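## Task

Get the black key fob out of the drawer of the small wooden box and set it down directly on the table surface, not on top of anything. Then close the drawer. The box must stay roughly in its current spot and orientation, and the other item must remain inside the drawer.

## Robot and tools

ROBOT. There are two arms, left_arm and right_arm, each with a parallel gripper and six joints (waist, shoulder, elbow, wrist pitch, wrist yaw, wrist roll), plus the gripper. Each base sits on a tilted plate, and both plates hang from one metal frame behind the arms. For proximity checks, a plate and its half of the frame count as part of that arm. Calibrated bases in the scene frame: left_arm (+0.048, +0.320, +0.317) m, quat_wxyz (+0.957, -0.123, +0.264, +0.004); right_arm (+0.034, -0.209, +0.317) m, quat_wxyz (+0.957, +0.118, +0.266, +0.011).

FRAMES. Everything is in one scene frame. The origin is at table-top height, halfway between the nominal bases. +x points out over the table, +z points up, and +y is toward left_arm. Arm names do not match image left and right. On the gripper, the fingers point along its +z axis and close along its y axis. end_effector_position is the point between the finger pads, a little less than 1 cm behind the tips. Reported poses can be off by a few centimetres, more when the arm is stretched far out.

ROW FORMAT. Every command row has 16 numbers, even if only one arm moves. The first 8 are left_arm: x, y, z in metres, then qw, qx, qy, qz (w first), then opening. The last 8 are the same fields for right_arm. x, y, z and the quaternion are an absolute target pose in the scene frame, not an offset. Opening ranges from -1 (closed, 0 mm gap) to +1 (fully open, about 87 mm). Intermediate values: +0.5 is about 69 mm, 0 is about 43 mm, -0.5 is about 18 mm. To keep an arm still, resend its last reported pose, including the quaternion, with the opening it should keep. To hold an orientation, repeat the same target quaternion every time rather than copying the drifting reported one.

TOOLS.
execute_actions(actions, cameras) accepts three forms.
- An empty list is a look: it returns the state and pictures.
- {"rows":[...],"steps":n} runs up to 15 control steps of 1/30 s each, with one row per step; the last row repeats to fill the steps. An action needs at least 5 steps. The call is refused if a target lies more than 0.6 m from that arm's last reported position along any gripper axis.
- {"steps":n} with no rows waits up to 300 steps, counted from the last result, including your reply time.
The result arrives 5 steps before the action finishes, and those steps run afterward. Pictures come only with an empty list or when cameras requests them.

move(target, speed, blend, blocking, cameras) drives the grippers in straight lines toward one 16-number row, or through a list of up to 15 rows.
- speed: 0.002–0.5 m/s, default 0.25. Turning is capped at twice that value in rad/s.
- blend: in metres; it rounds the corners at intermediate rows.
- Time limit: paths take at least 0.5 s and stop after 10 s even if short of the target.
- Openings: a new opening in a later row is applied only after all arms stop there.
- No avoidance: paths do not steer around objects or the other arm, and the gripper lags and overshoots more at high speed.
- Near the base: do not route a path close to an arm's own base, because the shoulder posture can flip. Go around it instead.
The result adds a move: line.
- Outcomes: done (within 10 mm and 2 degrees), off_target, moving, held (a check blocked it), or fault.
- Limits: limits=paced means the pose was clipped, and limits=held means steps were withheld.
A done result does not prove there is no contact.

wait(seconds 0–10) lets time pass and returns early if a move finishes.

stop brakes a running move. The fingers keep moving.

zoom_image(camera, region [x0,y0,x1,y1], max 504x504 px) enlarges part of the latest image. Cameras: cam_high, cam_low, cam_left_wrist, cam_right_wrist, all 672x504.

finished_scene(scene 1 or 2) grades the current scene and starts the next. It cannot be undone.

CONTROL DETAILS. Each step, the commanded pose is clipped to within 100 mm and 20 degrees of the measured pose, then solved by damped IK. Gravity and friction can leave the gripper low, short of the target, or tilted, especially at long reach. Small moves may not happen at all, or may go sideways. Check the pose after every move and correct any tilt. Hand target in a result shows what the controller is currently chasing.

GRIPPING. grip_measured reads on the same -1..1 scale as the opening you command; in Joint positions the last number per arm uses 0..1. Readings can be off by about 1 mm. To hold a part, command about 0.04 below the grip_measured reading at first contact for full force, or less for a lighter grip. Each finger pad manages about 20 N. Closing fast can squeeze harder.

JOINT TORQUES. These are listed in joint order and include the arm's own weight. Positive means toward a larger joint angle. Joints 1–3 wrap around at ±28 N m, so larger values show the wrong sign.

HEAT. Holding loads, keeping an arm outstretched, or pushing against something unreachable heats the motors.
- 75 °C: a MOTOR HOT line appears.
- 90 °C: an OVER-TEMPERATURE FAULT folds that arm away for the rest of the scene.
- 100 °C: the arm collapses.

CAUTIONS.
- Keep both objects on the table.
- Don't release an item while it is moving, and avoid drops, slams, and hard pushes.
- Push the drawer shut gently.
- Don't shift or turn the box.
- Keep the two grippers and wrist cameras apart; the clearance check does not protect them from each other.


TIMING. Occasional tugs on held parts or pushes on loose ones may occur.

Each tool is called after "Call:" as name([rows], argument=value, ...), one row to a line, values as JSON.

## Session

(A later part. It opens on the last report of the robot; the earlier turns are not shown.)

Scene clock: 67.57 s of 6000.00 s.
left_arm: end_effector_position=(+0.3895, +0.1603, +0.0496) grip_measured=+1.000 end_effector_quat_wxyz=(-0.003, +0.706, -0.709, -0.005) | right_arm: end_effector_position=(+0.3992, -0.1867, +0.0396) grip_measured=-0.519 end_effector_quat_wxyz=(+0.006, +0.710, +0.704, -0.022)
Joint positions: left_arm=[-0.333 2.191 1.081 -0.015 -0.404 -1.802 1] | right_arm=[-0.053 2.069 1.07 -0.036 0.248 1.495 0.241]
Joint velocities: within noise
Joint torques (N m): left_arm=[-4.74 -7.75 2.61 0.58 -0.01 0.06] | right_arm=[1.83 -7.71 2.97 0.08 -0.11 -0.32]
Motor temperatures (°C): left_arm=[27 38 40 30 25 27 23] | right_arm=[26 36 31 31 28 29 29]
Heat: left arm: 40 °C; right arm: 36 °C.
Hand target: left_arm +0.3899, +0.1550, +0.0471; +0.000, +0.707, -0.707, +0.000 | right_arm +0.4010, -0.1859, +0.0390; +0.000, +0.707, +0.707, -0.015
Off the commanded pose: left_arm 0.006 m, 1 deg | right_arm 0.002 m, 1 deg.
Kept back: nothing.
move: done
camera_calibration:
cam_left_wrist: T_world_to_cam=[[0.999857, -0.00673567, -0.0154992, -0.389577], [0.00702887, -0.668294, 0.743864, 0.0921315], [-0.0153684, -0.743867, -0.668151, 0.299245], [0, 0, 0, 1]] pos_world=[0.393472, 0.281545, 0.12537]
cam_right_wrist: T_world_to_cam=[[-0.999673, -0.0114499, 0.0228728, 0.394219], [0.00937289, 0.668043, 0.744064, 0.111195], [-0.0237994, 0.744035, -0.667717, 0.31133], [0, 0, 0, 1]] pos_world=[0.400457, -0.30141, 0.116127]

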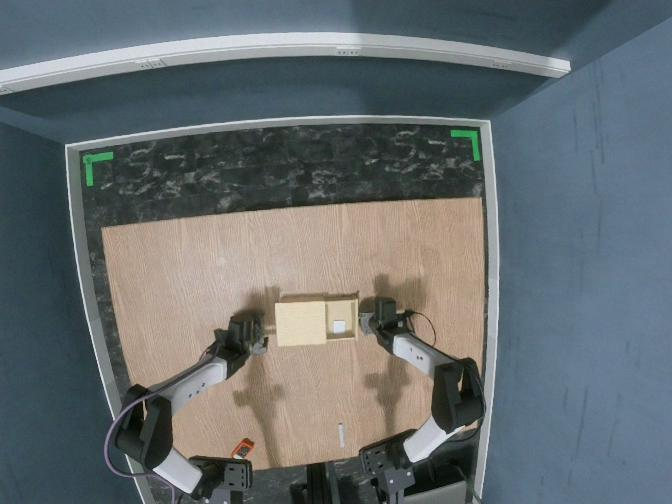

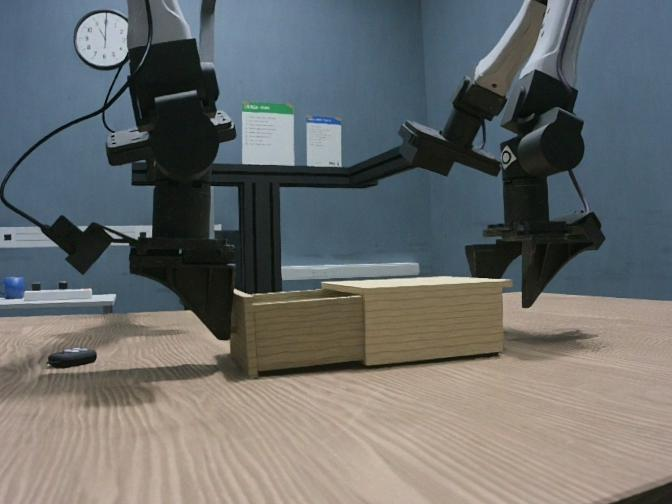

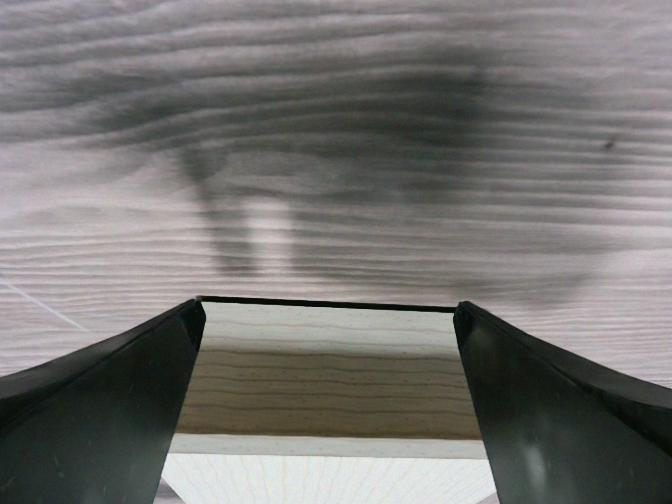

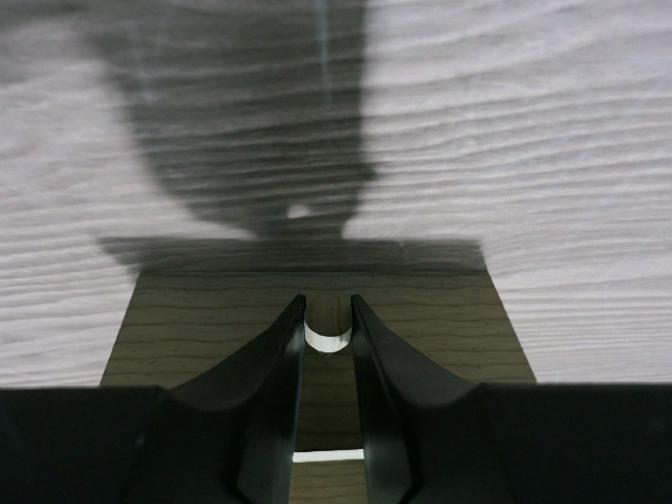

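Call:
move(target=[0.392, 0.141, 0.044, 0.0, 0.7071, -0.7071, 0, 1, 0.401, -0.186, 0.039, 0.0, 0.7071, 0.7071, -0.015, -0.7], speed=0.04, cameras=["cam_low","cam_left_wrist"])

Call:
zoom_image(camera="cam_low", region=[400, 150, 672, 400])

Scene clock: 68.60 s of 6000.00 s.
left_arm: end_effector_position=(+0.3967, +0.1434, +0.0481) grip_measured=+1.000 end_effector_quat_wxyz=(-0.002, +0.708, -0.706, +0.007) | right_arm: end_effector_position=(+0.3992, -0.1867, +0.0396) grip_measured=-0.519 end_effector_quat_wxyz=(+0.006, +0.710, +0.704, -0.022)
Joint positions: left_arm=[-0.362 2.224 1.124 -0.015 -0.404 -1.828 1] | right_arm=[-0.053 2.069 1.07 -0.036 0.248 1.495 0.241]
Joint velocities: within noise
Joint torques (N m): left_arm=[-5.07 -7.65 2.86 0.39 -0.13 0.06] | right_arm=[1.84 -7.83 3 0.07 -0.09 -0.32]
Motor temperatures (°C): left_arm=[27 38 39 30 25 27 23] | right_arm=[26 36 31 31 28 29 29]
Heat: left arm: 39 °C; right arm: 36 °C.
Hand target: left_arm +0.3920, +0.1411, +0.0441; +0.000, +0.707, -0.707, +0.000 | right_arm +0.4010, -0.1859, +0.0390; +0.000, +0.707, +0.707, -0.015
Off the commanded pose: left_arm 0.007 m, 1 deg | right_arm 0.002 m, 1 deg.
Kept back: nothing.
move: done
camera_calibration:
cam_left_wrist: T_world_to_cam=[[1, 0.000250023, 0.000903651, -0.398763], [-0.000518483, -0.655558, 0.755145, 0.0825028], [0.0007812, -0.755145, -0.655557, 0.280424], [0, 0, 0, 1]] pos_world=[0.398586, 0.265946, 0.121893]
Images, in order (width x height): cam_low 672x504, cam_left_wrist 672x504.

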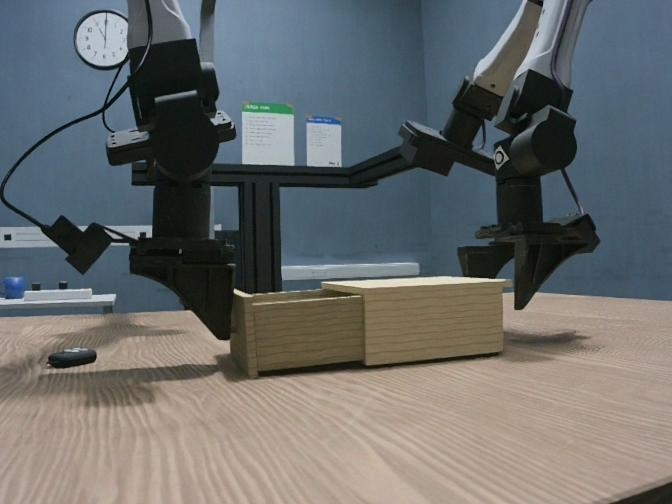

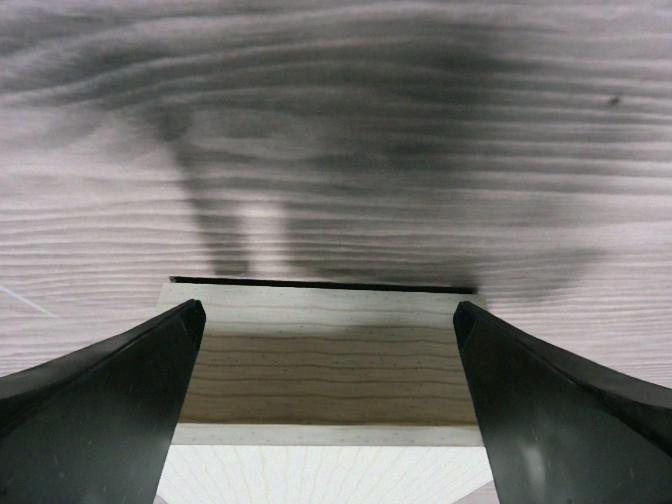

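Scaled by 1.853 from the camera's 672x504 image, which has a finer 960x720 frame.

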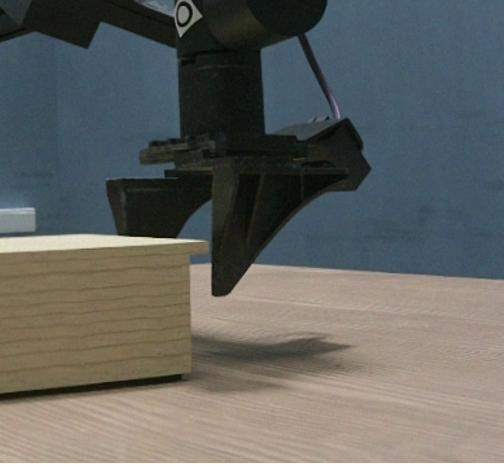

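Call:
execute_actions(actions=[])

Scene clock: 69.27 s of 6000.00 s.
left_arm: end_effector_position=(+0.3968, +0.1434, +0.0481) grip_measured=+1.000 end_effector_quat_wxyz=(-0.002, +0.709, -0.705, +0.007) | right_arm: end_effector_position=(+0.3992, -0.1867, +0.0396) grip_measured=-0.519 end_effector_quat_wxyz=(+0.006, +0.710, +0.704, -0.022)
Joint positions: left_arm=[-0.362 2.224 1.124 -0.015 -0.404 -1.83 1] | right_arm=[-0.053 2.069 1.07 -0.036 0.248 1.495 0.241]
Joint velocities: within noise
Joint torques (N m): left_arm=[-5.07 -7.65 2.76 0.39 -0.14 0.08] | right_arm=[1.83 -7.88 3.06 0.06 -0.12 -0.3]
Motor temperatures (°C): left_arm=[27 38 39 30 25 27 23] | right_arm=[26 36 31 31 28 29 29]
Heat: left arm: 39 °C; right arm: 36 °C.
Hand target: left_arm +0.3919, +0.1411, +0.0441; +0.000, +0.707, -0.707, +0.000 | right_arm +0.4010, -0.1859, +0.0390; +0.000, +0.707, +0.707, -0.015
Off the commanded pose: left_arm 0.007 m, 1 deg | right_arm 0.002 m, 1 deg.
Steps of this call (1-20: nothing new was sent). Readings (end_effector_position of left_arm | right_arm):
1: (+0.3967, +0.1434, +0.0481) | (+0.3992, -0.1867, +0.0396)
2: (+0.3967, +0.1434, +0.0481) | (+0.3992, -0.1867, +0.0396)
4: (+0.3967, +0.1434, +0.0481) | (+0.3992, -0.1867, +0.0396)
8: (+0.3968, +0.1434, +0.0481) | (+0.3992, -0.1867, +0.0396)
20: the state above
camera_calibration:
cam_left_wrist: T_world_to_cam=[[0.999998, 0.00177577, 0.000893322, -0.399044], [0.000489494, -0.655542, 0.755158, 0.0820995], [0.0019266, -0.755156, -0.655542, 0.279971], [0, 0, 0, 1]] pos_world=[0.398463, 0.26595, 0.121891]
cam_right_wrist: T_world_to_cam=[[-0.999673, -0.0114499, 0.0228728, 0.394219], [0.00937289, 0.668043, 0.744064, 0.111195], [-0.0237994, 0.744035, -0.667717, 0.31133], [0, 0, 0, 1]] pos_world=[0.400457, -0.30141, 0.116127]

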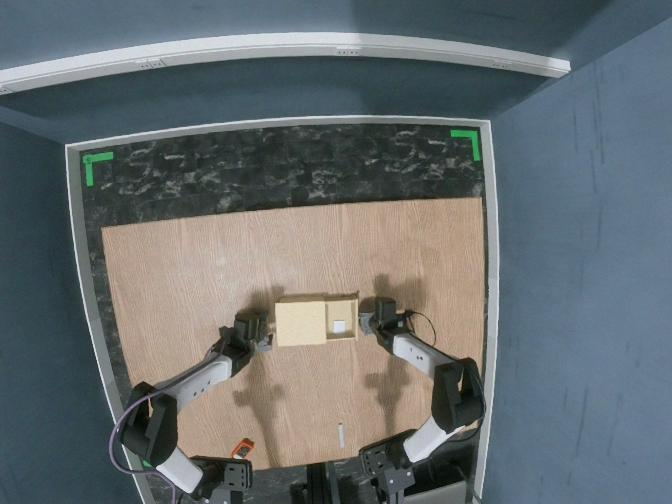

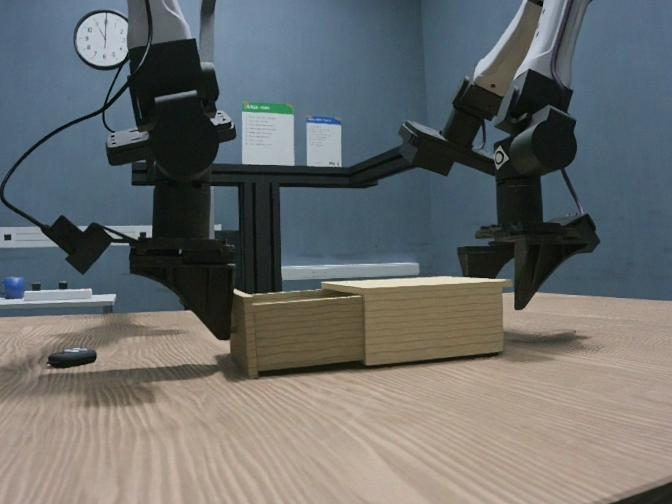

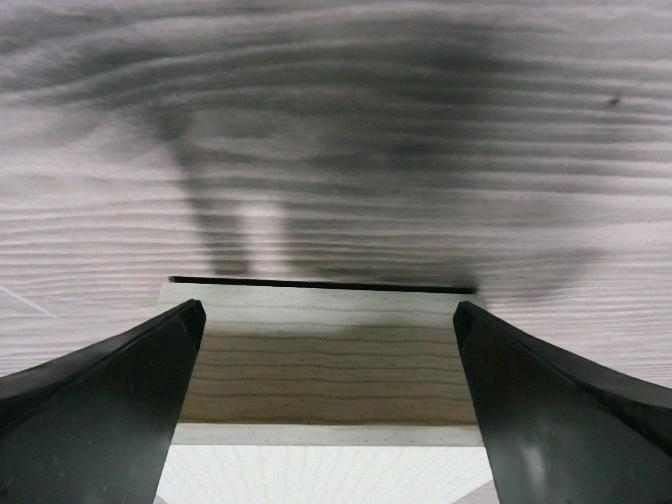

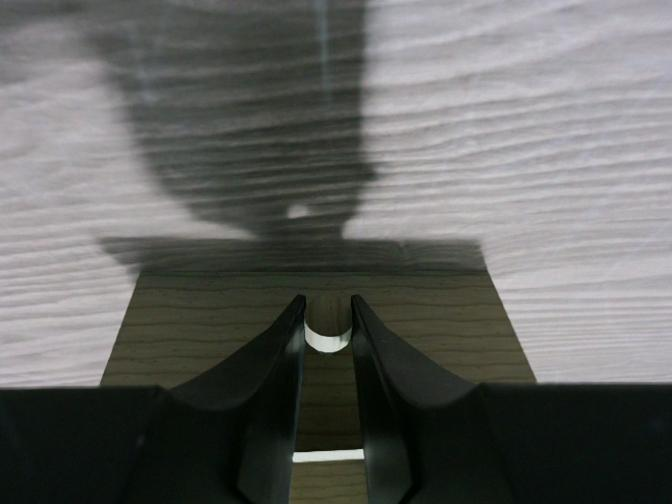

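Call:
move(target=[0.393, 0.125, 0.044, 0, 0.7071, -0.7071, 0, 1, 0.401, -0.1859, 0.039, 0, 0.7071, 0.7071, -0.015, -0.7], speed=0.03, cameras=["cam_low", "cam_left_wrist", "cam_high"])

Scene clock: 70.27 s of 6000.00 s.
left_arm: end_effector_position=(+0.3990, +0.1255, +0.0489) grip_measured=+1.000 end_effector_quat_wxyz=(+0.001, +0.709, -0.705, +0.012) | right_arm: end_effector_position=(+0.3992, -0.1867, +0.0396) grip_measured=-0.519 end_effector_quat_wxyz=(+0.006, +0.710, +0.704, -0.022)
Joint positions: left_arm=[-0.397 2.252 1.165 -0.035 -0.408 -1.862 1] | right_arm=[-0.053 2.069 1.07 -0.036 0.248 1.495 0.241]
Joint velocities: within noise
Joint torques (N m): left_arm=[-5.38 -7.76 3.06 0.34 -0.23 0.05] | right_arm=[1.87 -7.76 3.07 0.03 -0.11 -0.3]
Motor temperatures (°C): left_arm=[27 39 39 30 25 27 23] | right_arm=[26 36 31 31 28 29 29]
Heat: left arm: 39 °C; right arm: 36 °C.
Hand target: left_arm +0.3930, +0.1251, +0.0442; +0.000, +0.707, -0.707, +0.000 | right_arm +0.4009, -0.1858, +0.0390; +0.000, +0.707, +0.707, -0.015
Off the commanded pose: left_arm 0.008 m, 1 deg | right_arm 0.002 m, 1 deg.
Kept back: nothing.
move: done
camera_calibration:
cam_left_wrist: T_world_to_cam=[[0.999992, 0.00221417, 0.00338602, -0.401397], [-0.0011547, -0.645926, 0.7634, 0.0688982], [0.00387742, -0.763397, -0.645918, 0.266731], [0, 0, 0, 1]] pos_world=[0.400439, 0.249014, 0.121049]
Images, in order (width x height): cam_high 672x504, cam_low 672x504, cam_left_wrist 672x504.

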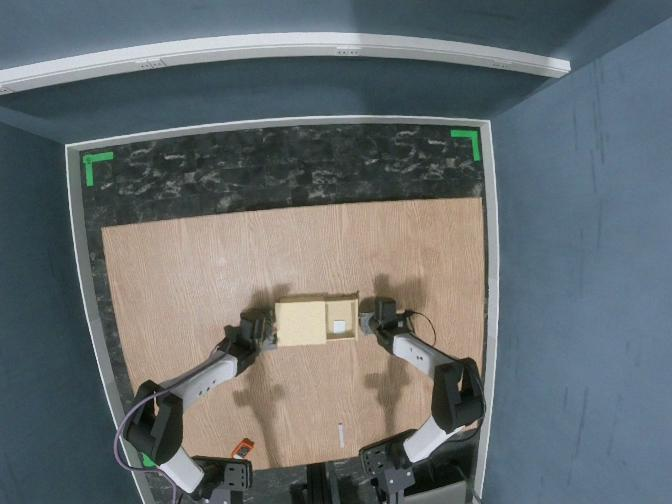

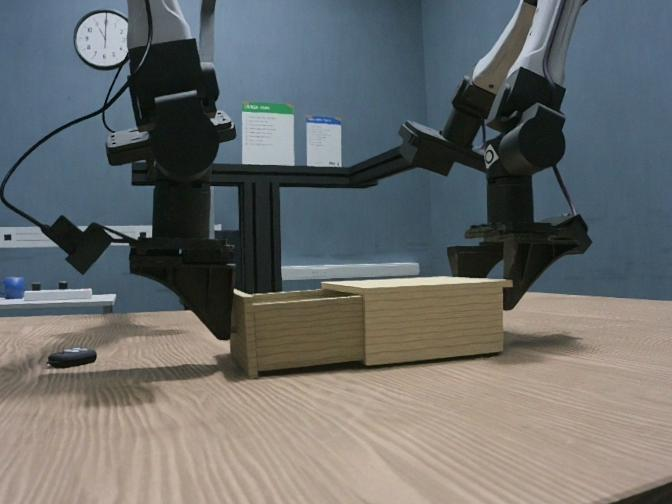

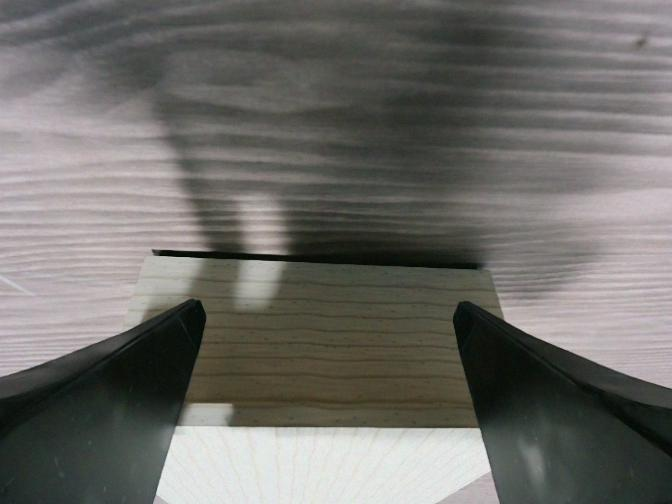

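Call:
move(target=[0.391, 0.113, 0.042, 0, 0.7071, -0.7071, -0.01, 1, 0.401, -0.1859, 0.039, 0, 0.7071, 0.7071, -0.015, -0.7], speed=0.03, cameras=["cam_low", "cam_left_wrist", "cam_high"])

Scene clock: 71.23 s of 6000.00 s.
left_arm: end_effector_position=(+0.3973, +0.1264, +0.0440) grip_measured=+1.000 end_effector_quat_wxyz=(-0.013, +0.707, -0.707, -0.014) | right_arm: end_effector_position=(+0.3993, -0.1867, +0.0396) grip_measured=-0.519 end_effector_quat_wxyz=(+0.006, +0.710, +0.704, -0.022)
Joint positions: left_arm=[-0.414 2.282 1.212 -0.096 -0.466 -1.889 1] | right_arm=[-0.053 2.069 1.07 -0.036 0.248 1.495 0.241]
Joint velocities: within noise
Joint torques (N m): left_arm=[-6.71 -7.56 3.15 0.43 0.11 -0.07] | right_arm=[1.95 -7.83 3.04 0.06 -0.14 -0.31]
Motor temperatures (°C): left_arm=[27 39 39 30 25 27 23] | right_arm=[26 36 31 31 28 29 29]
Heat: left arm: 39 °C; right arm: 36 °C.
Hand target: left_arm +0.3908, +0.1133, +0.0424; +0.000, +0.707, -0.707, -0.010 | right_arm +0.4009, -0.1858, +0.0390; +0.000, +0.707, +0.707, -0.015
Off the commanded pose: left_arm 0.015 m, 2 deg | right_arm 0.002 m, 1 deg.
Kept back: nothing.
move: off_target (left_arm)
camera_calibration:
cam_left_wrist: T_world_to_cam=[[0.999908, -0.00293256, -0.0132709, -0.398311], [0.0075949, -0.689189, 0.724542, 0.0768741], [-0.0112709, -0.724575, -0.689103, 0.267274], [0, 0, 0, 1]] pos_world=[0.400703, 0.245473, 0.123195]
Images, in order (width x height): cam_high 672x504, cam_low 672x504, cam_left_wrist 672x504.

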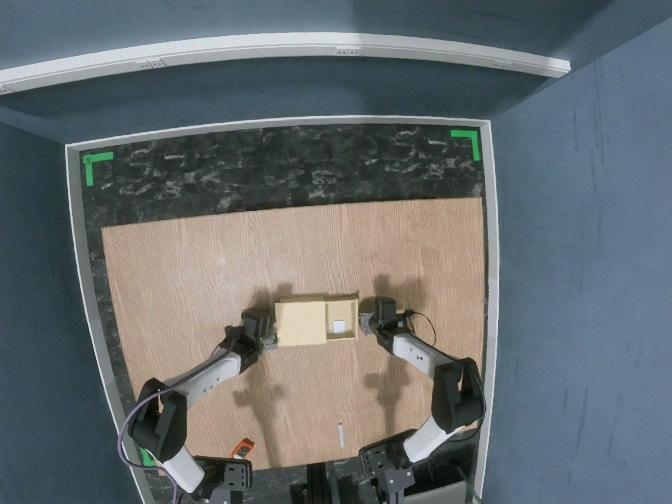

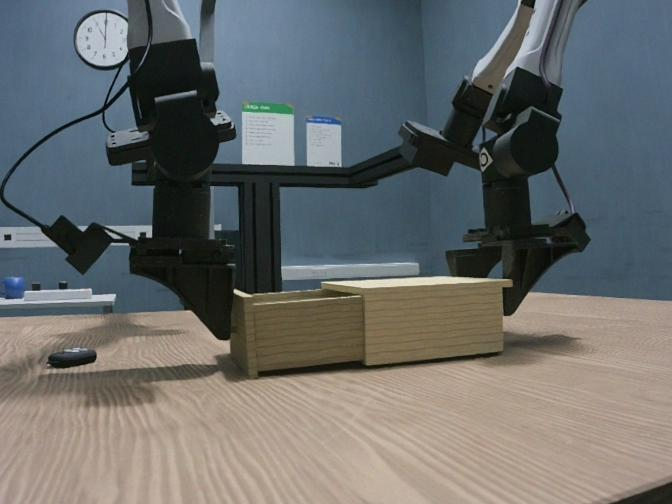

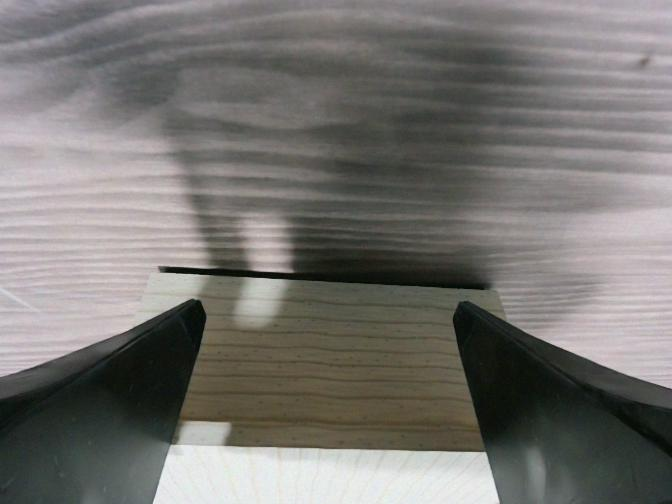

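Call:
move(target=[0.391, 0.113, 0.042, 0, 0.7071, -0.7071, -0.01, 1, 0.401, -0.160, 0.039, 0, 0.7071, 0.7071, -0.015, -0.7], speed=0.04, cameras=["cam_low", "cam_left_wrist", "cam_high"])

Scene clock: 72.47 s of 6000.00 s.
left_arm: end_effector_position=(+0.3956, +0.1268, +0.0428) grip_measured=+1.000 end_effector_quat_wxyz=(-0.013, +0.707, -0.707, -0.017) | right_arm: end_effector_position=(+0.4015, -0.1757, +0.0422) grip_measured=-0.519 end_effector_quat_wxyz=(+0.015, +0.709, +0.704, -0.027)
Joint positions: left_arm=[-0.414 2.286 1.212 -0.098 -0.467 -1.893 1] | right_arm=[-0.012 2.069 1.07 -0.037 0.289 1.528 0.241]
Joint velocities: within noise
Joint torques (N m): left_arm=[-6.79 -7.82 3.15 0.41 0.11 -0.05] | right_arm=[4.72 -6.31 3.51 0.06 -0.2 -0.01]
Motor temperatures (°C): left_arm=[27 39 39 30 25 27 23] | right_arm=[26 36 31 30 28 29 29]
Heat: left arm: 39 °C; right arm: 36 °C.
Hand target: left_arm +0.3908, +0.1134, +0.0423; +0.000, +0.707, -0.707, -0.010 | right_arm +0.4006, -0.1603, +0.0395; +0.000, +0.707, +0.707, -0.015
Off the commanded pose: left_arm 0.015 m, 2 deg | right_arm 0.016 m, 2 deg.
Kept back: nothing.
move: off_target (left_arm, right_arm)
camera_calibration:
cam_left_wrist: T_world_to_cam=[[0.999839, -0.00125428, -0.0179087, -0.396594], [0.0120702, -0.691466, 0.722308, 0.076598], [-0.0132892, -0.722408, -0.691339, 0.26732], [0, 0, 0, 1]] pos_world=[0.399158, 0.245582, 0.122379]
Images, in order (width x height): cam_high 672x504, cam_low 672x504, cam_left_wrist 672x504.

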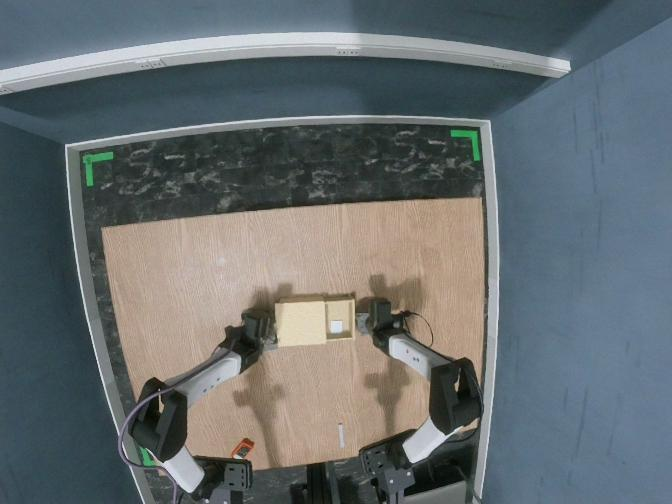

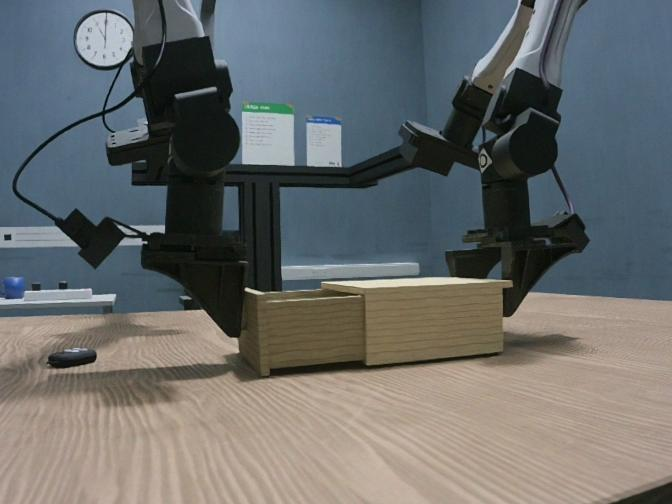

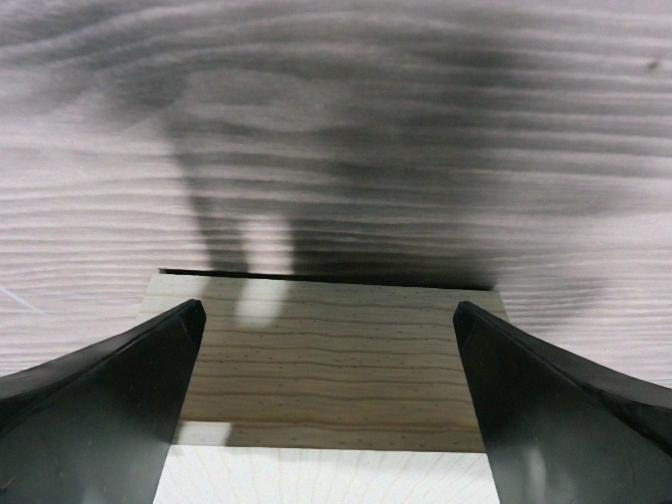

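Call:
move(target=[0.391, 0.113, 0.042, 0, 0.7071, -0.7071, -0.01, 1, 0.399, -0.115, 0.036, 0, 0.7071, 0.7071, -0.015, -0.7], speed=0.05, cameras=["cam_low", "cam_left_wrist", "cam_high", "cam_right_wrist"])

Scene clock: 73.90 s of 6000.00 s.
left_arm: end_effector_position=(+0.3947, +0.1249, +0.0436) grip_measured=+1.000 end_effector_quat_wxyz=(-0.012, +0.706, -0.708, -0.016) | right_arm: end_effector_position=(+0.4024, -0.1509, +0.0404) grip_measured=-0.520 end_effector_quat_wxyz=(+0.036, +0.715, +0.697, -0.048)
Joint positions: left_arm=[-0.418 2.286 1.212 -0.1 -0.467 -1.894 1] | right_arm=[0.08 2.105 1.097 -0.056 0.393 1.632 0.24]
Joint velocities: within noise
Joint torques (N m): left_arm=[-6.37 -7.75 3.21 0.43 0.1 -0.05] | right_arm=[7.53 -5.33 3.51 0.18 -0.61 0.01]
Motor temperatures (°C): left_arm=[27 40 39 30 25 27 23] | right_arm=[26 36 31 30 28 29 29]
Heat: left arm: 40 °C; right arm: 36 °C.
Hand target: left_arm +0.3908, +0.1132, +0.0423; +0.000, +0.707, -0.707, -0.010 | right_arm +0.3977, -0.1165, +0.0382; +0.000, +0.707, +0.707, -0.016
Off the commanded pose: left_arm 0.013 m, 2 deg | right_arm 0.036 m, 6 deg.
Kept back: nothing.
move: off_target (left_arm, right_arm)
camera_calibration:
cam_left_wrist: T_world_to_cam=[[0.999817, -0.00512146, -0.0184372, -0.395202], [0.0098065, -0.690232, 0.723522, 0.0754565], [-0.0164314, -0.72357, -0.690055, 0.26789], [0, 0, 0, 1]] pos_world=[0.398791, 0.243896, 0.122978]
cam_right_wrist: T_world_to_cam=[[-0.999858, 0.00570519, 0.0158615, 0.400804], [0.0150631, 0.724753, 0.688844, 0.0952189], [-0.00756569, 0.688985, -0.724736, 0.272756], [0, 0, 0, 1]] pos_world=[0.401376, -0.259222, 0.125728]

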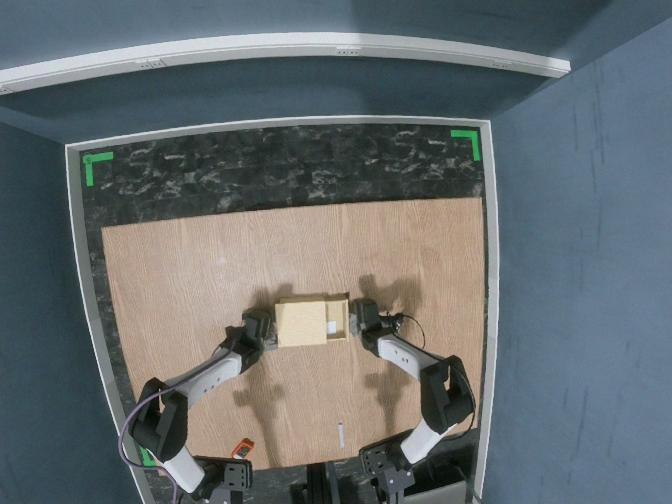

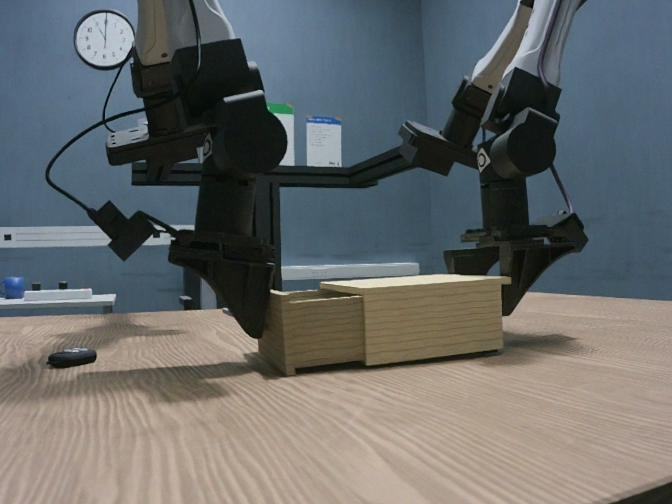

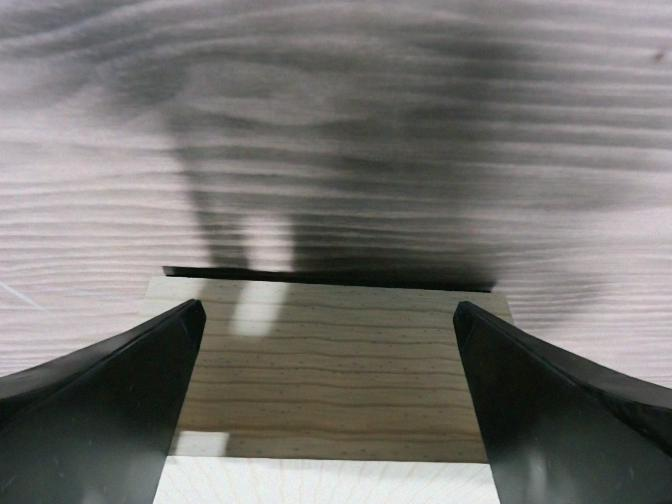

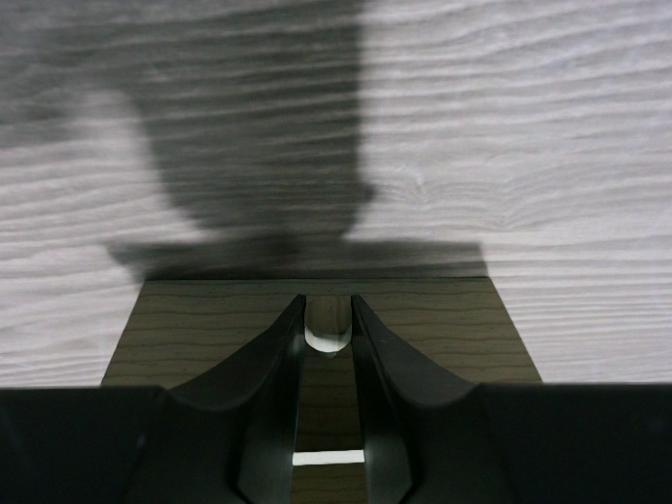

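Call:
move(target=[0.391, 0.113, 0.042, 0, 0.7071, -0.7071, -0.01, 1, 0.397, -0.080, 0.036, 0, 0.7071, 0.7071, -0.005, -0.7], speed=0.05, cameras=["cam_low", "cam_left_wrist", "cam_high"])

Scene clock: 75.17 s of 6000.00 s.
left_arm: end_effector_position=(+0.3948, +0.1249, +0.0436) grip_measured=+1.000 end_effector_quat_wxyz=(-0.012, +0.706, -0.708, -0.016) | right_arm: end_effector_position=(+0.4035, -0.1216, +0.0417) grip_measured=-0.520 end_effector_quat_wxyz=(+0.044, +0.717, +0.695, -0.043)
Joint positions: left_arm=[-0.418 2.286 1.212 -0.1 -0.467 -1.894 1] | right_arm=[0.159 2.134 1.112 -0.055 0.438 1.707 0.24]
Joint velocities: within noise
Joint torques (N m): left_arm=[-6.39 -7.77 3.18 0.43 0.1 -0.06] | right_arm=[8.2 -4.85 3.45 0.27 -0.81 -0.06]
Motor temperatures (°C): left_arm=[27 40 39 30 25 27 23] | right_arm=[26 36 31 30 28 29 29]
Heat: left arm: 40 °C; right arm: 36 °C.
Hand target: left_arm +0.3908, +0.1132, +0.0423; +0.000, +0.707, -0.707, -0.010 | right_arm +0.3953, -0.0822, +0.0391; +0.000, +0.707, +0.707, -0.007
Off the commanded pose: left_arm 0.013 m, 2 deg | right_arm 0.042 m, 7 deg.
Kept back: nothing.
move: off_target (left_arm, right_arm)
camera_calibration:
cam_left_wrist: T_world_to_cam=[[0.999819, -0.00474032, -0.0184219, -0.395267], [0.0100585, -0.69023, 0.723521, 0.0753567], [-0.0161451, -0.723575, -0.690057, 0.267778], [0, 0, 0, 1]] pos_world=[0.398761, 0.243897, 0.122978]
Images, in order (width x height): cam_high 672x504, cam_low 672x504, cam_left_wrist 672x504.

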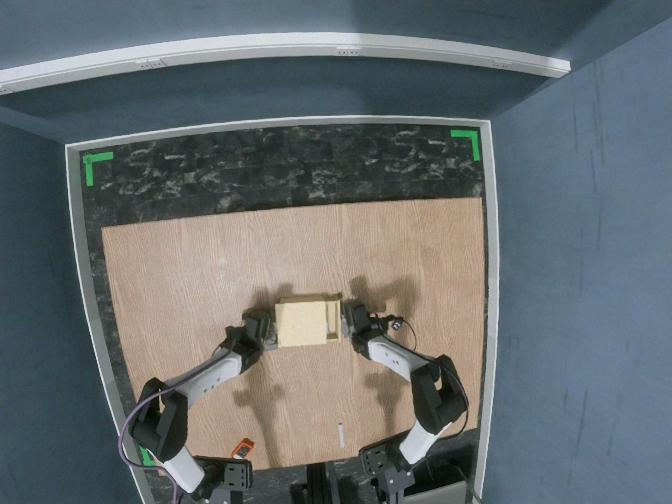

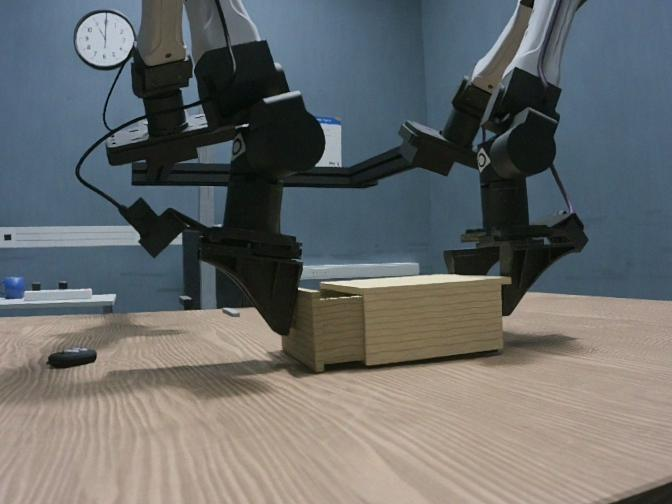

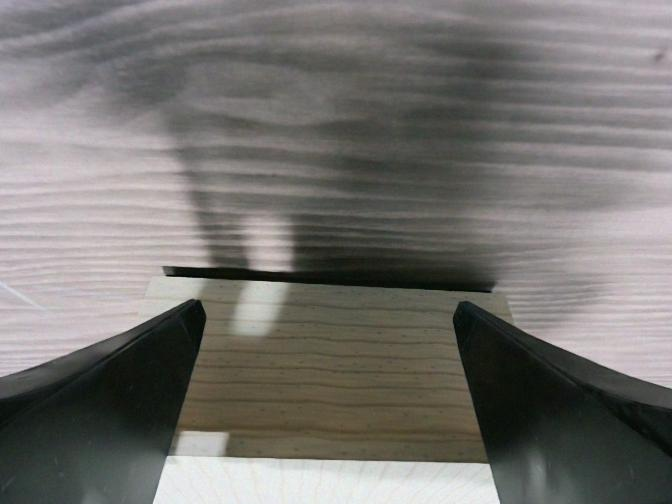

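Call:
move(target=[0.391, 0.113, 0.042, 0, 0.7071, -0.7071, -0.01, 1, 0.395, -0.060, 0.034, 0, 0.7071, 0.7071, -0.005, -0.7], speed=0.04, cameras=["cam_low", "cam_left_wrist", "cam_high"])

Call:
zoom_image(camera="cam_low", region=[260, 250, 540, 400])

Scene clock: 76.27 s of 6000.00 s.
left_arm: end_effector_position=(+0.3948, +0.1249, +0.0436) grip_measured=+1.000 end_effector_quat_wxyz=(-0.012, +0.706, -0.708, -0.016) | right_arm: end_effector_position=(+0.4041, -0.1030, +0.0423) grip_measured=-0.520 end_effector_quat_wxyz=(+0.047, +0.718, +0.693, -0.043)
Joint positions: left_arm=[-0.418 2.286 1.212 -0.1 -0.467 -1.894 1] | right_arm=[0.208 2.158 1.138 -0.073 0.464 1.756 0.24]
Joint velocities: within noise
Joint torques (N m): left_arm=[-6.41 -7.79 3.18 0.43 0.11 -0.06] | right_arm=[8.54 -4.14 3.55 0.32 -0.82 -0.09]
Motor temperatures (°C): left_arm=[27 41 39 30 25 27 23] | right_arm=[26 36 31 30 28 29 29]
Heat: left arm: 41 °C; right arm: 36 °C.
Hand target: left_arm +0.3908, +0.1132, +0.0423; +0.000, +0.707, -0.707, -0.010 | right_arm +0.3931, -0.0624, +0.0377; +0.000, +0.707, +0.707, -0.007
Off the commanded pose: left_arm 0.013 m, 2 deg | right_arm 0.045 m, 7 deg.
Kept back: nothing.
move: off_target (left_arm, right_arm)
camera_calibration:
cam_left_wrist: T_world_to_cam=[[0.999819, -0.00474032, -0.0184219, -0.395267], [0.0100585, -0.69023, 0.723521, 0.0753567], [-0.0161451, -0.723575, -0.690057, 0.267778], [0, 0, 0, 1]] pos_world=[0.398761, 0.243897, 0.122978]
Images, in order (width x height): cam_high 672x504, cam_low 672x504, cam_left_wrist 672x504.

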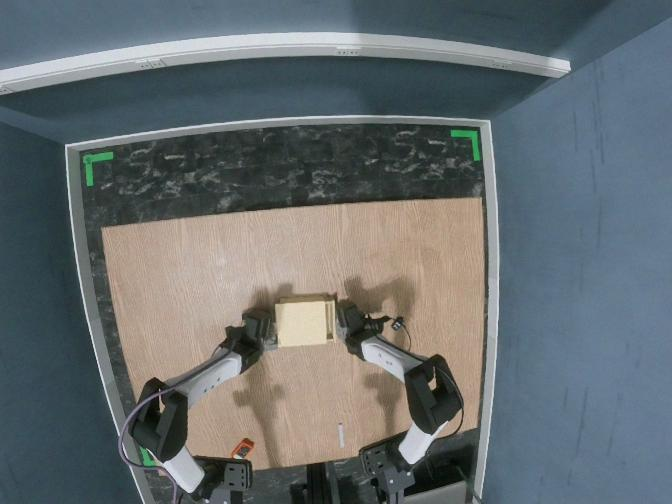

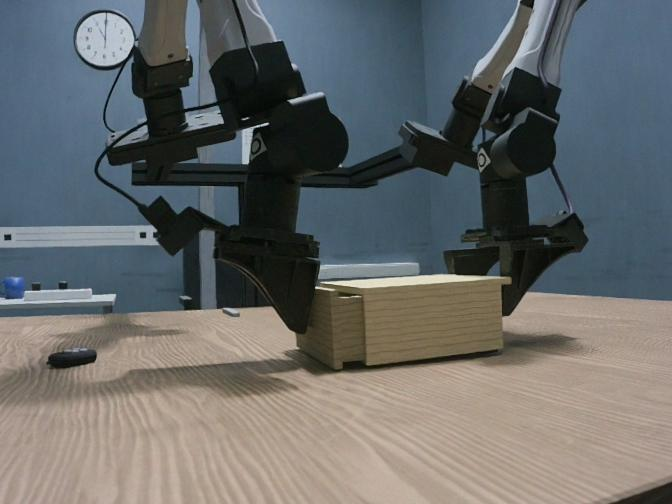

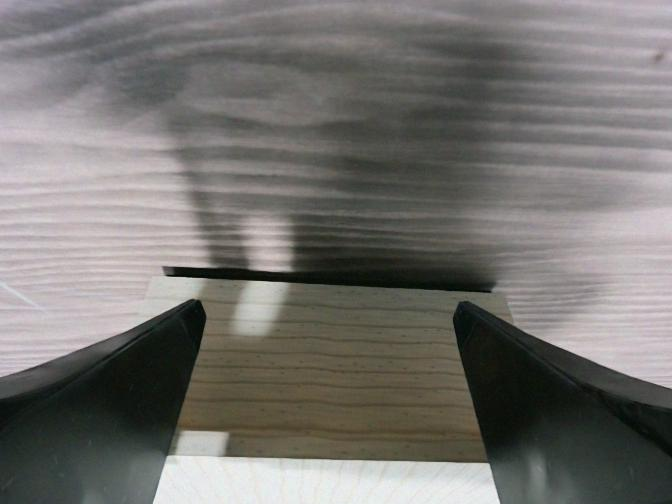

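Scaled by 1.800 from the camera's 672x504 image, which has a finer 960x720 frame.

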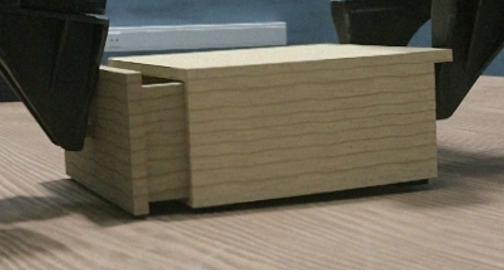

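Call:
move(target=[0.391, 0.113, 0.042, 0, 0.7071, -0.7071, -0.01, 1, 0.394, -0.045, 0.034, 0, 0.7071, 0.7071, -0.005, -0.7], speed=0.04, cameras=["cam_low", "cam_left_wrist", "cam_high"])

Call:
zoom_image(camera="cam_low", region=[260, 250, 540, 400])

Scene clock: 77.30 s of 6000.00 s.
left_arm: end_effector_position=(+0.3945, +0.1265, +0.0434) grip_measured=+1.000 end_effector_quat_wxyz=(-0.015, +0.705, -0.708, -0.019) | right_arm: end_effector_position=(+0.4046, -0.0907, +0.0436) grip_measured=-0.520 end_effector_quat_wxyz=(+0.054, +0.716, +0.694, -0.047)
Joint positions: left_arm=[-0.418 2.286 1.212 -0.103 -0.475 -1.894 1] | right_arm=[0.246 2.176 1.161 -0.095 0.498 1.792 0.24]
Joint velocities: within noise
Joint torques (N m): left_arm=[-6.38 -7.8 3.18 0.46 0.18 -0.04] | right_arm=[8.61 -3.96 3.77 0.39 -1 -0.11]
Motor temperatures (°C): left_arm=[27 41 39 30 25 27 23] | right_arm=[26 36 31 30 28 29 29]
Heat: left arm: 41 °C; right arm: 36 °C.
Hand target: left_arm +0.3908, +0.1132, +0.0424; +0.000, +0.707, -0.707, -0.010 | right_arm +0.3919, -0.0478, +0.0384; +0.001, +0.707, +0.707, -0.008
Off the commanded pose: left_arm 0.014 m, 2 deg | right_arm 0.048 m, 8 deg.
Kept back: nothing.
move: off_target (left_arm, right_arm)
camera_calibration:
cam_left_wrist: T_world_to_cam=[[0.999808, -0.00601532, -0.0186525, -0.394794], [0.00920547, -0.696074, 0.717911, 0.0779139], [-0.017302, -0.717945, -0.695885, 0.268675], [0, 0, 0, 1]] pos_world=[0.39865, 0.244753, 0.123668]
Images, in order (width x height): cam_high 672x504, cam_low 672x504, cam_left_wrist 672x504.

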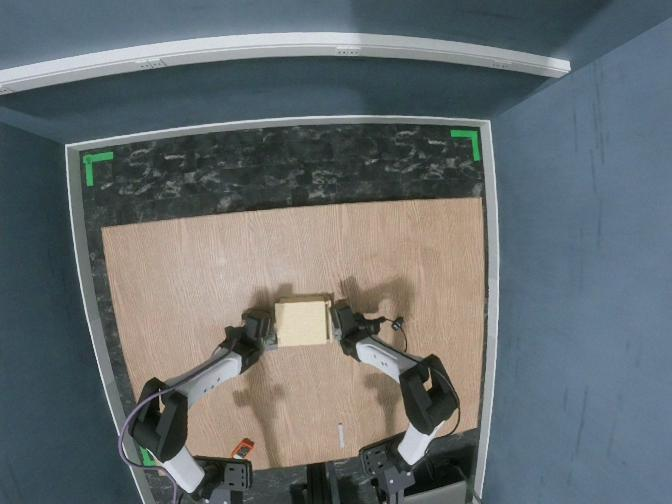

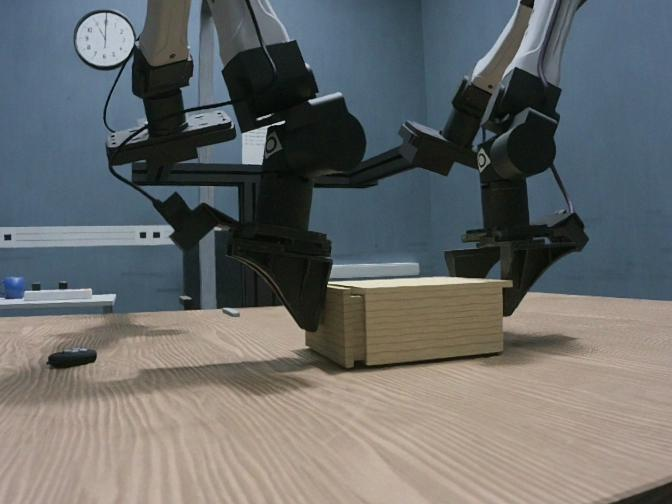

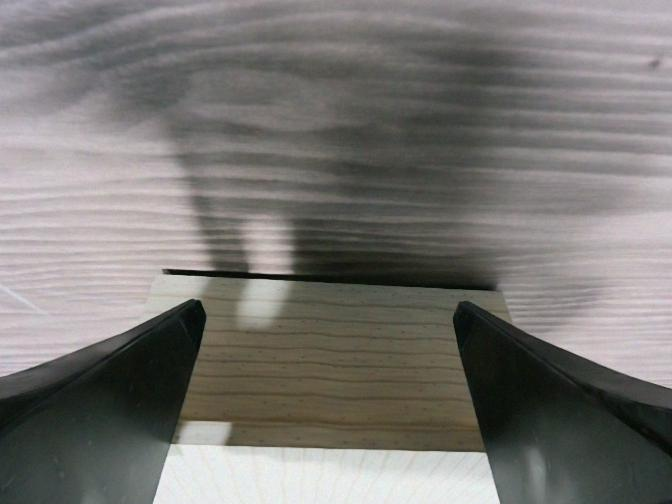

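Scaled by 1.800 from the camera's 672x504 image, which has a finer 960x720 frame.

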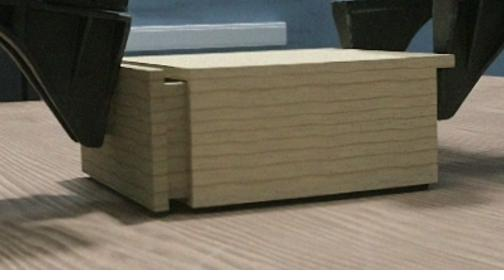

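Call:
move(target=[0.389, 0.092, 0.040, 0, 0.7071, -0.7071, -0.01, 1, 0.393, -0.043, 0.033, 0, 0.7071, 0.7071, -0.005, -0.7], speed=0.03, cameras=["cam_low", "cam_left_wrist", "cam_high"])

Call:
zoom_image(camera="cam_low", region=[260, 250, 540, 400])

Scene clock: 78.50 s of 6000.00 s.
left_arm: end_effector_position=(+0.3934, +0.1272, +0.0409) grip_measured=+1.000 end_effector_quat_wxyz=(-0.035, +0.697, -0.715, -0.044) | right_arm: end_effector_position=(+0.4043, -0.0906, +0.0435) grip_measured=-0.520 end_effector_quat_wxyz=(+0.055, +0.718, +0.693, -0.048)
Joint positions: left_arm=[-0.441 2.313 1.257 -0.164 -0.542 -1.911 1] | right_arm=[0.248 2.176 1.161 -0.096 0.502 1.798 0.24]
Joint velocities: within noise
Joint torques (N m): left_arm=[-8.51 -6.94 3.45 0.72 0.61 -0.35] | right_arm=[8.9 -3.74 3.69 0.4 -1.04 -0.12]
Motor temperatures (°C): left_arm=[28 41 39 30 25 27 23] | right_arm=[26 36 31 30 28 29 29]
Heat: left arm: 41 °C; right arm: 36 °C.
Hand target: left_arm +0.3880, +0.0937, +0.0423; +0.000, +0.706, -0.708, -0.012 | right_arm +0.3906, -0.0461, +0.0378; +0.000, +0.707, +0.707, -0.008
Off the commanded pose: left_arm 0.035 m, 6 deg | right_arm 0.050 m, 8 deg.
Kept back: nothing.
move: off_target (left_arm, right_arm)
camera_calibration:
cam_left_wrist: T_world_to_cam=[[0.99929, -0.0264484, -0.0268486, -0.390599], [-0.00155707, -0.740762, 0.671766, 0.0919933], [-0.0376555, -0.671247, -0.740277, 0.271325], [0, 0, 0, 1]] pos_world=[0.400682, 0.23994, 0.128571]
Images, in order (width x height): cam_high 672x504, cam_low 672x504, cam_left_wrist 672x504.

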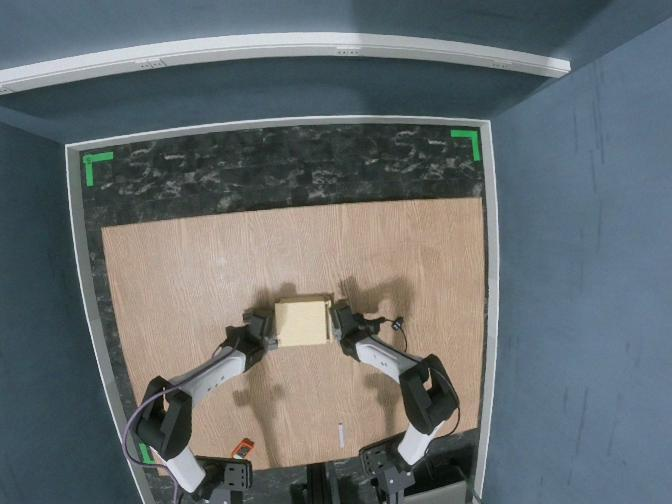

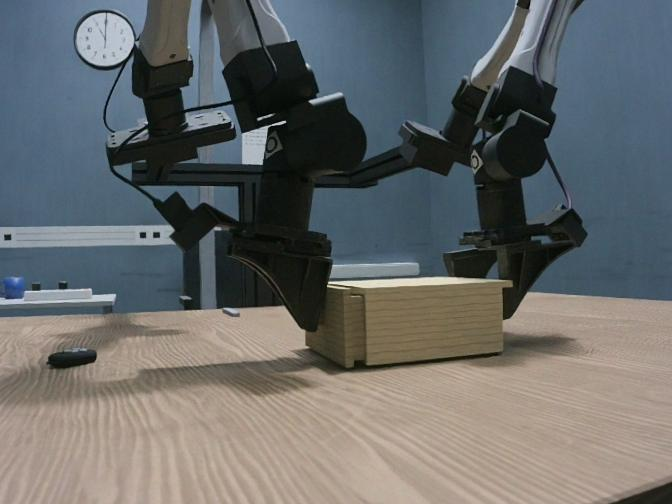

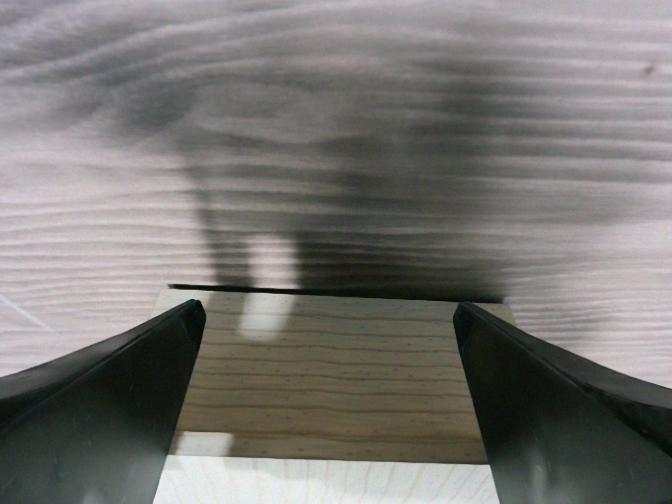

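Scaled by 1.800 from the camera's 672x504 image, which has a finer 960x720 frame.

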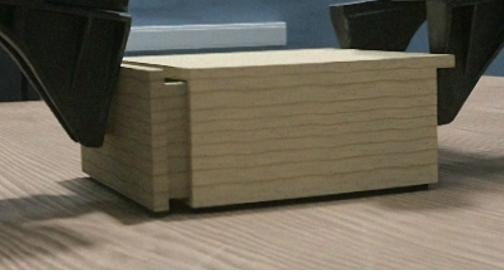

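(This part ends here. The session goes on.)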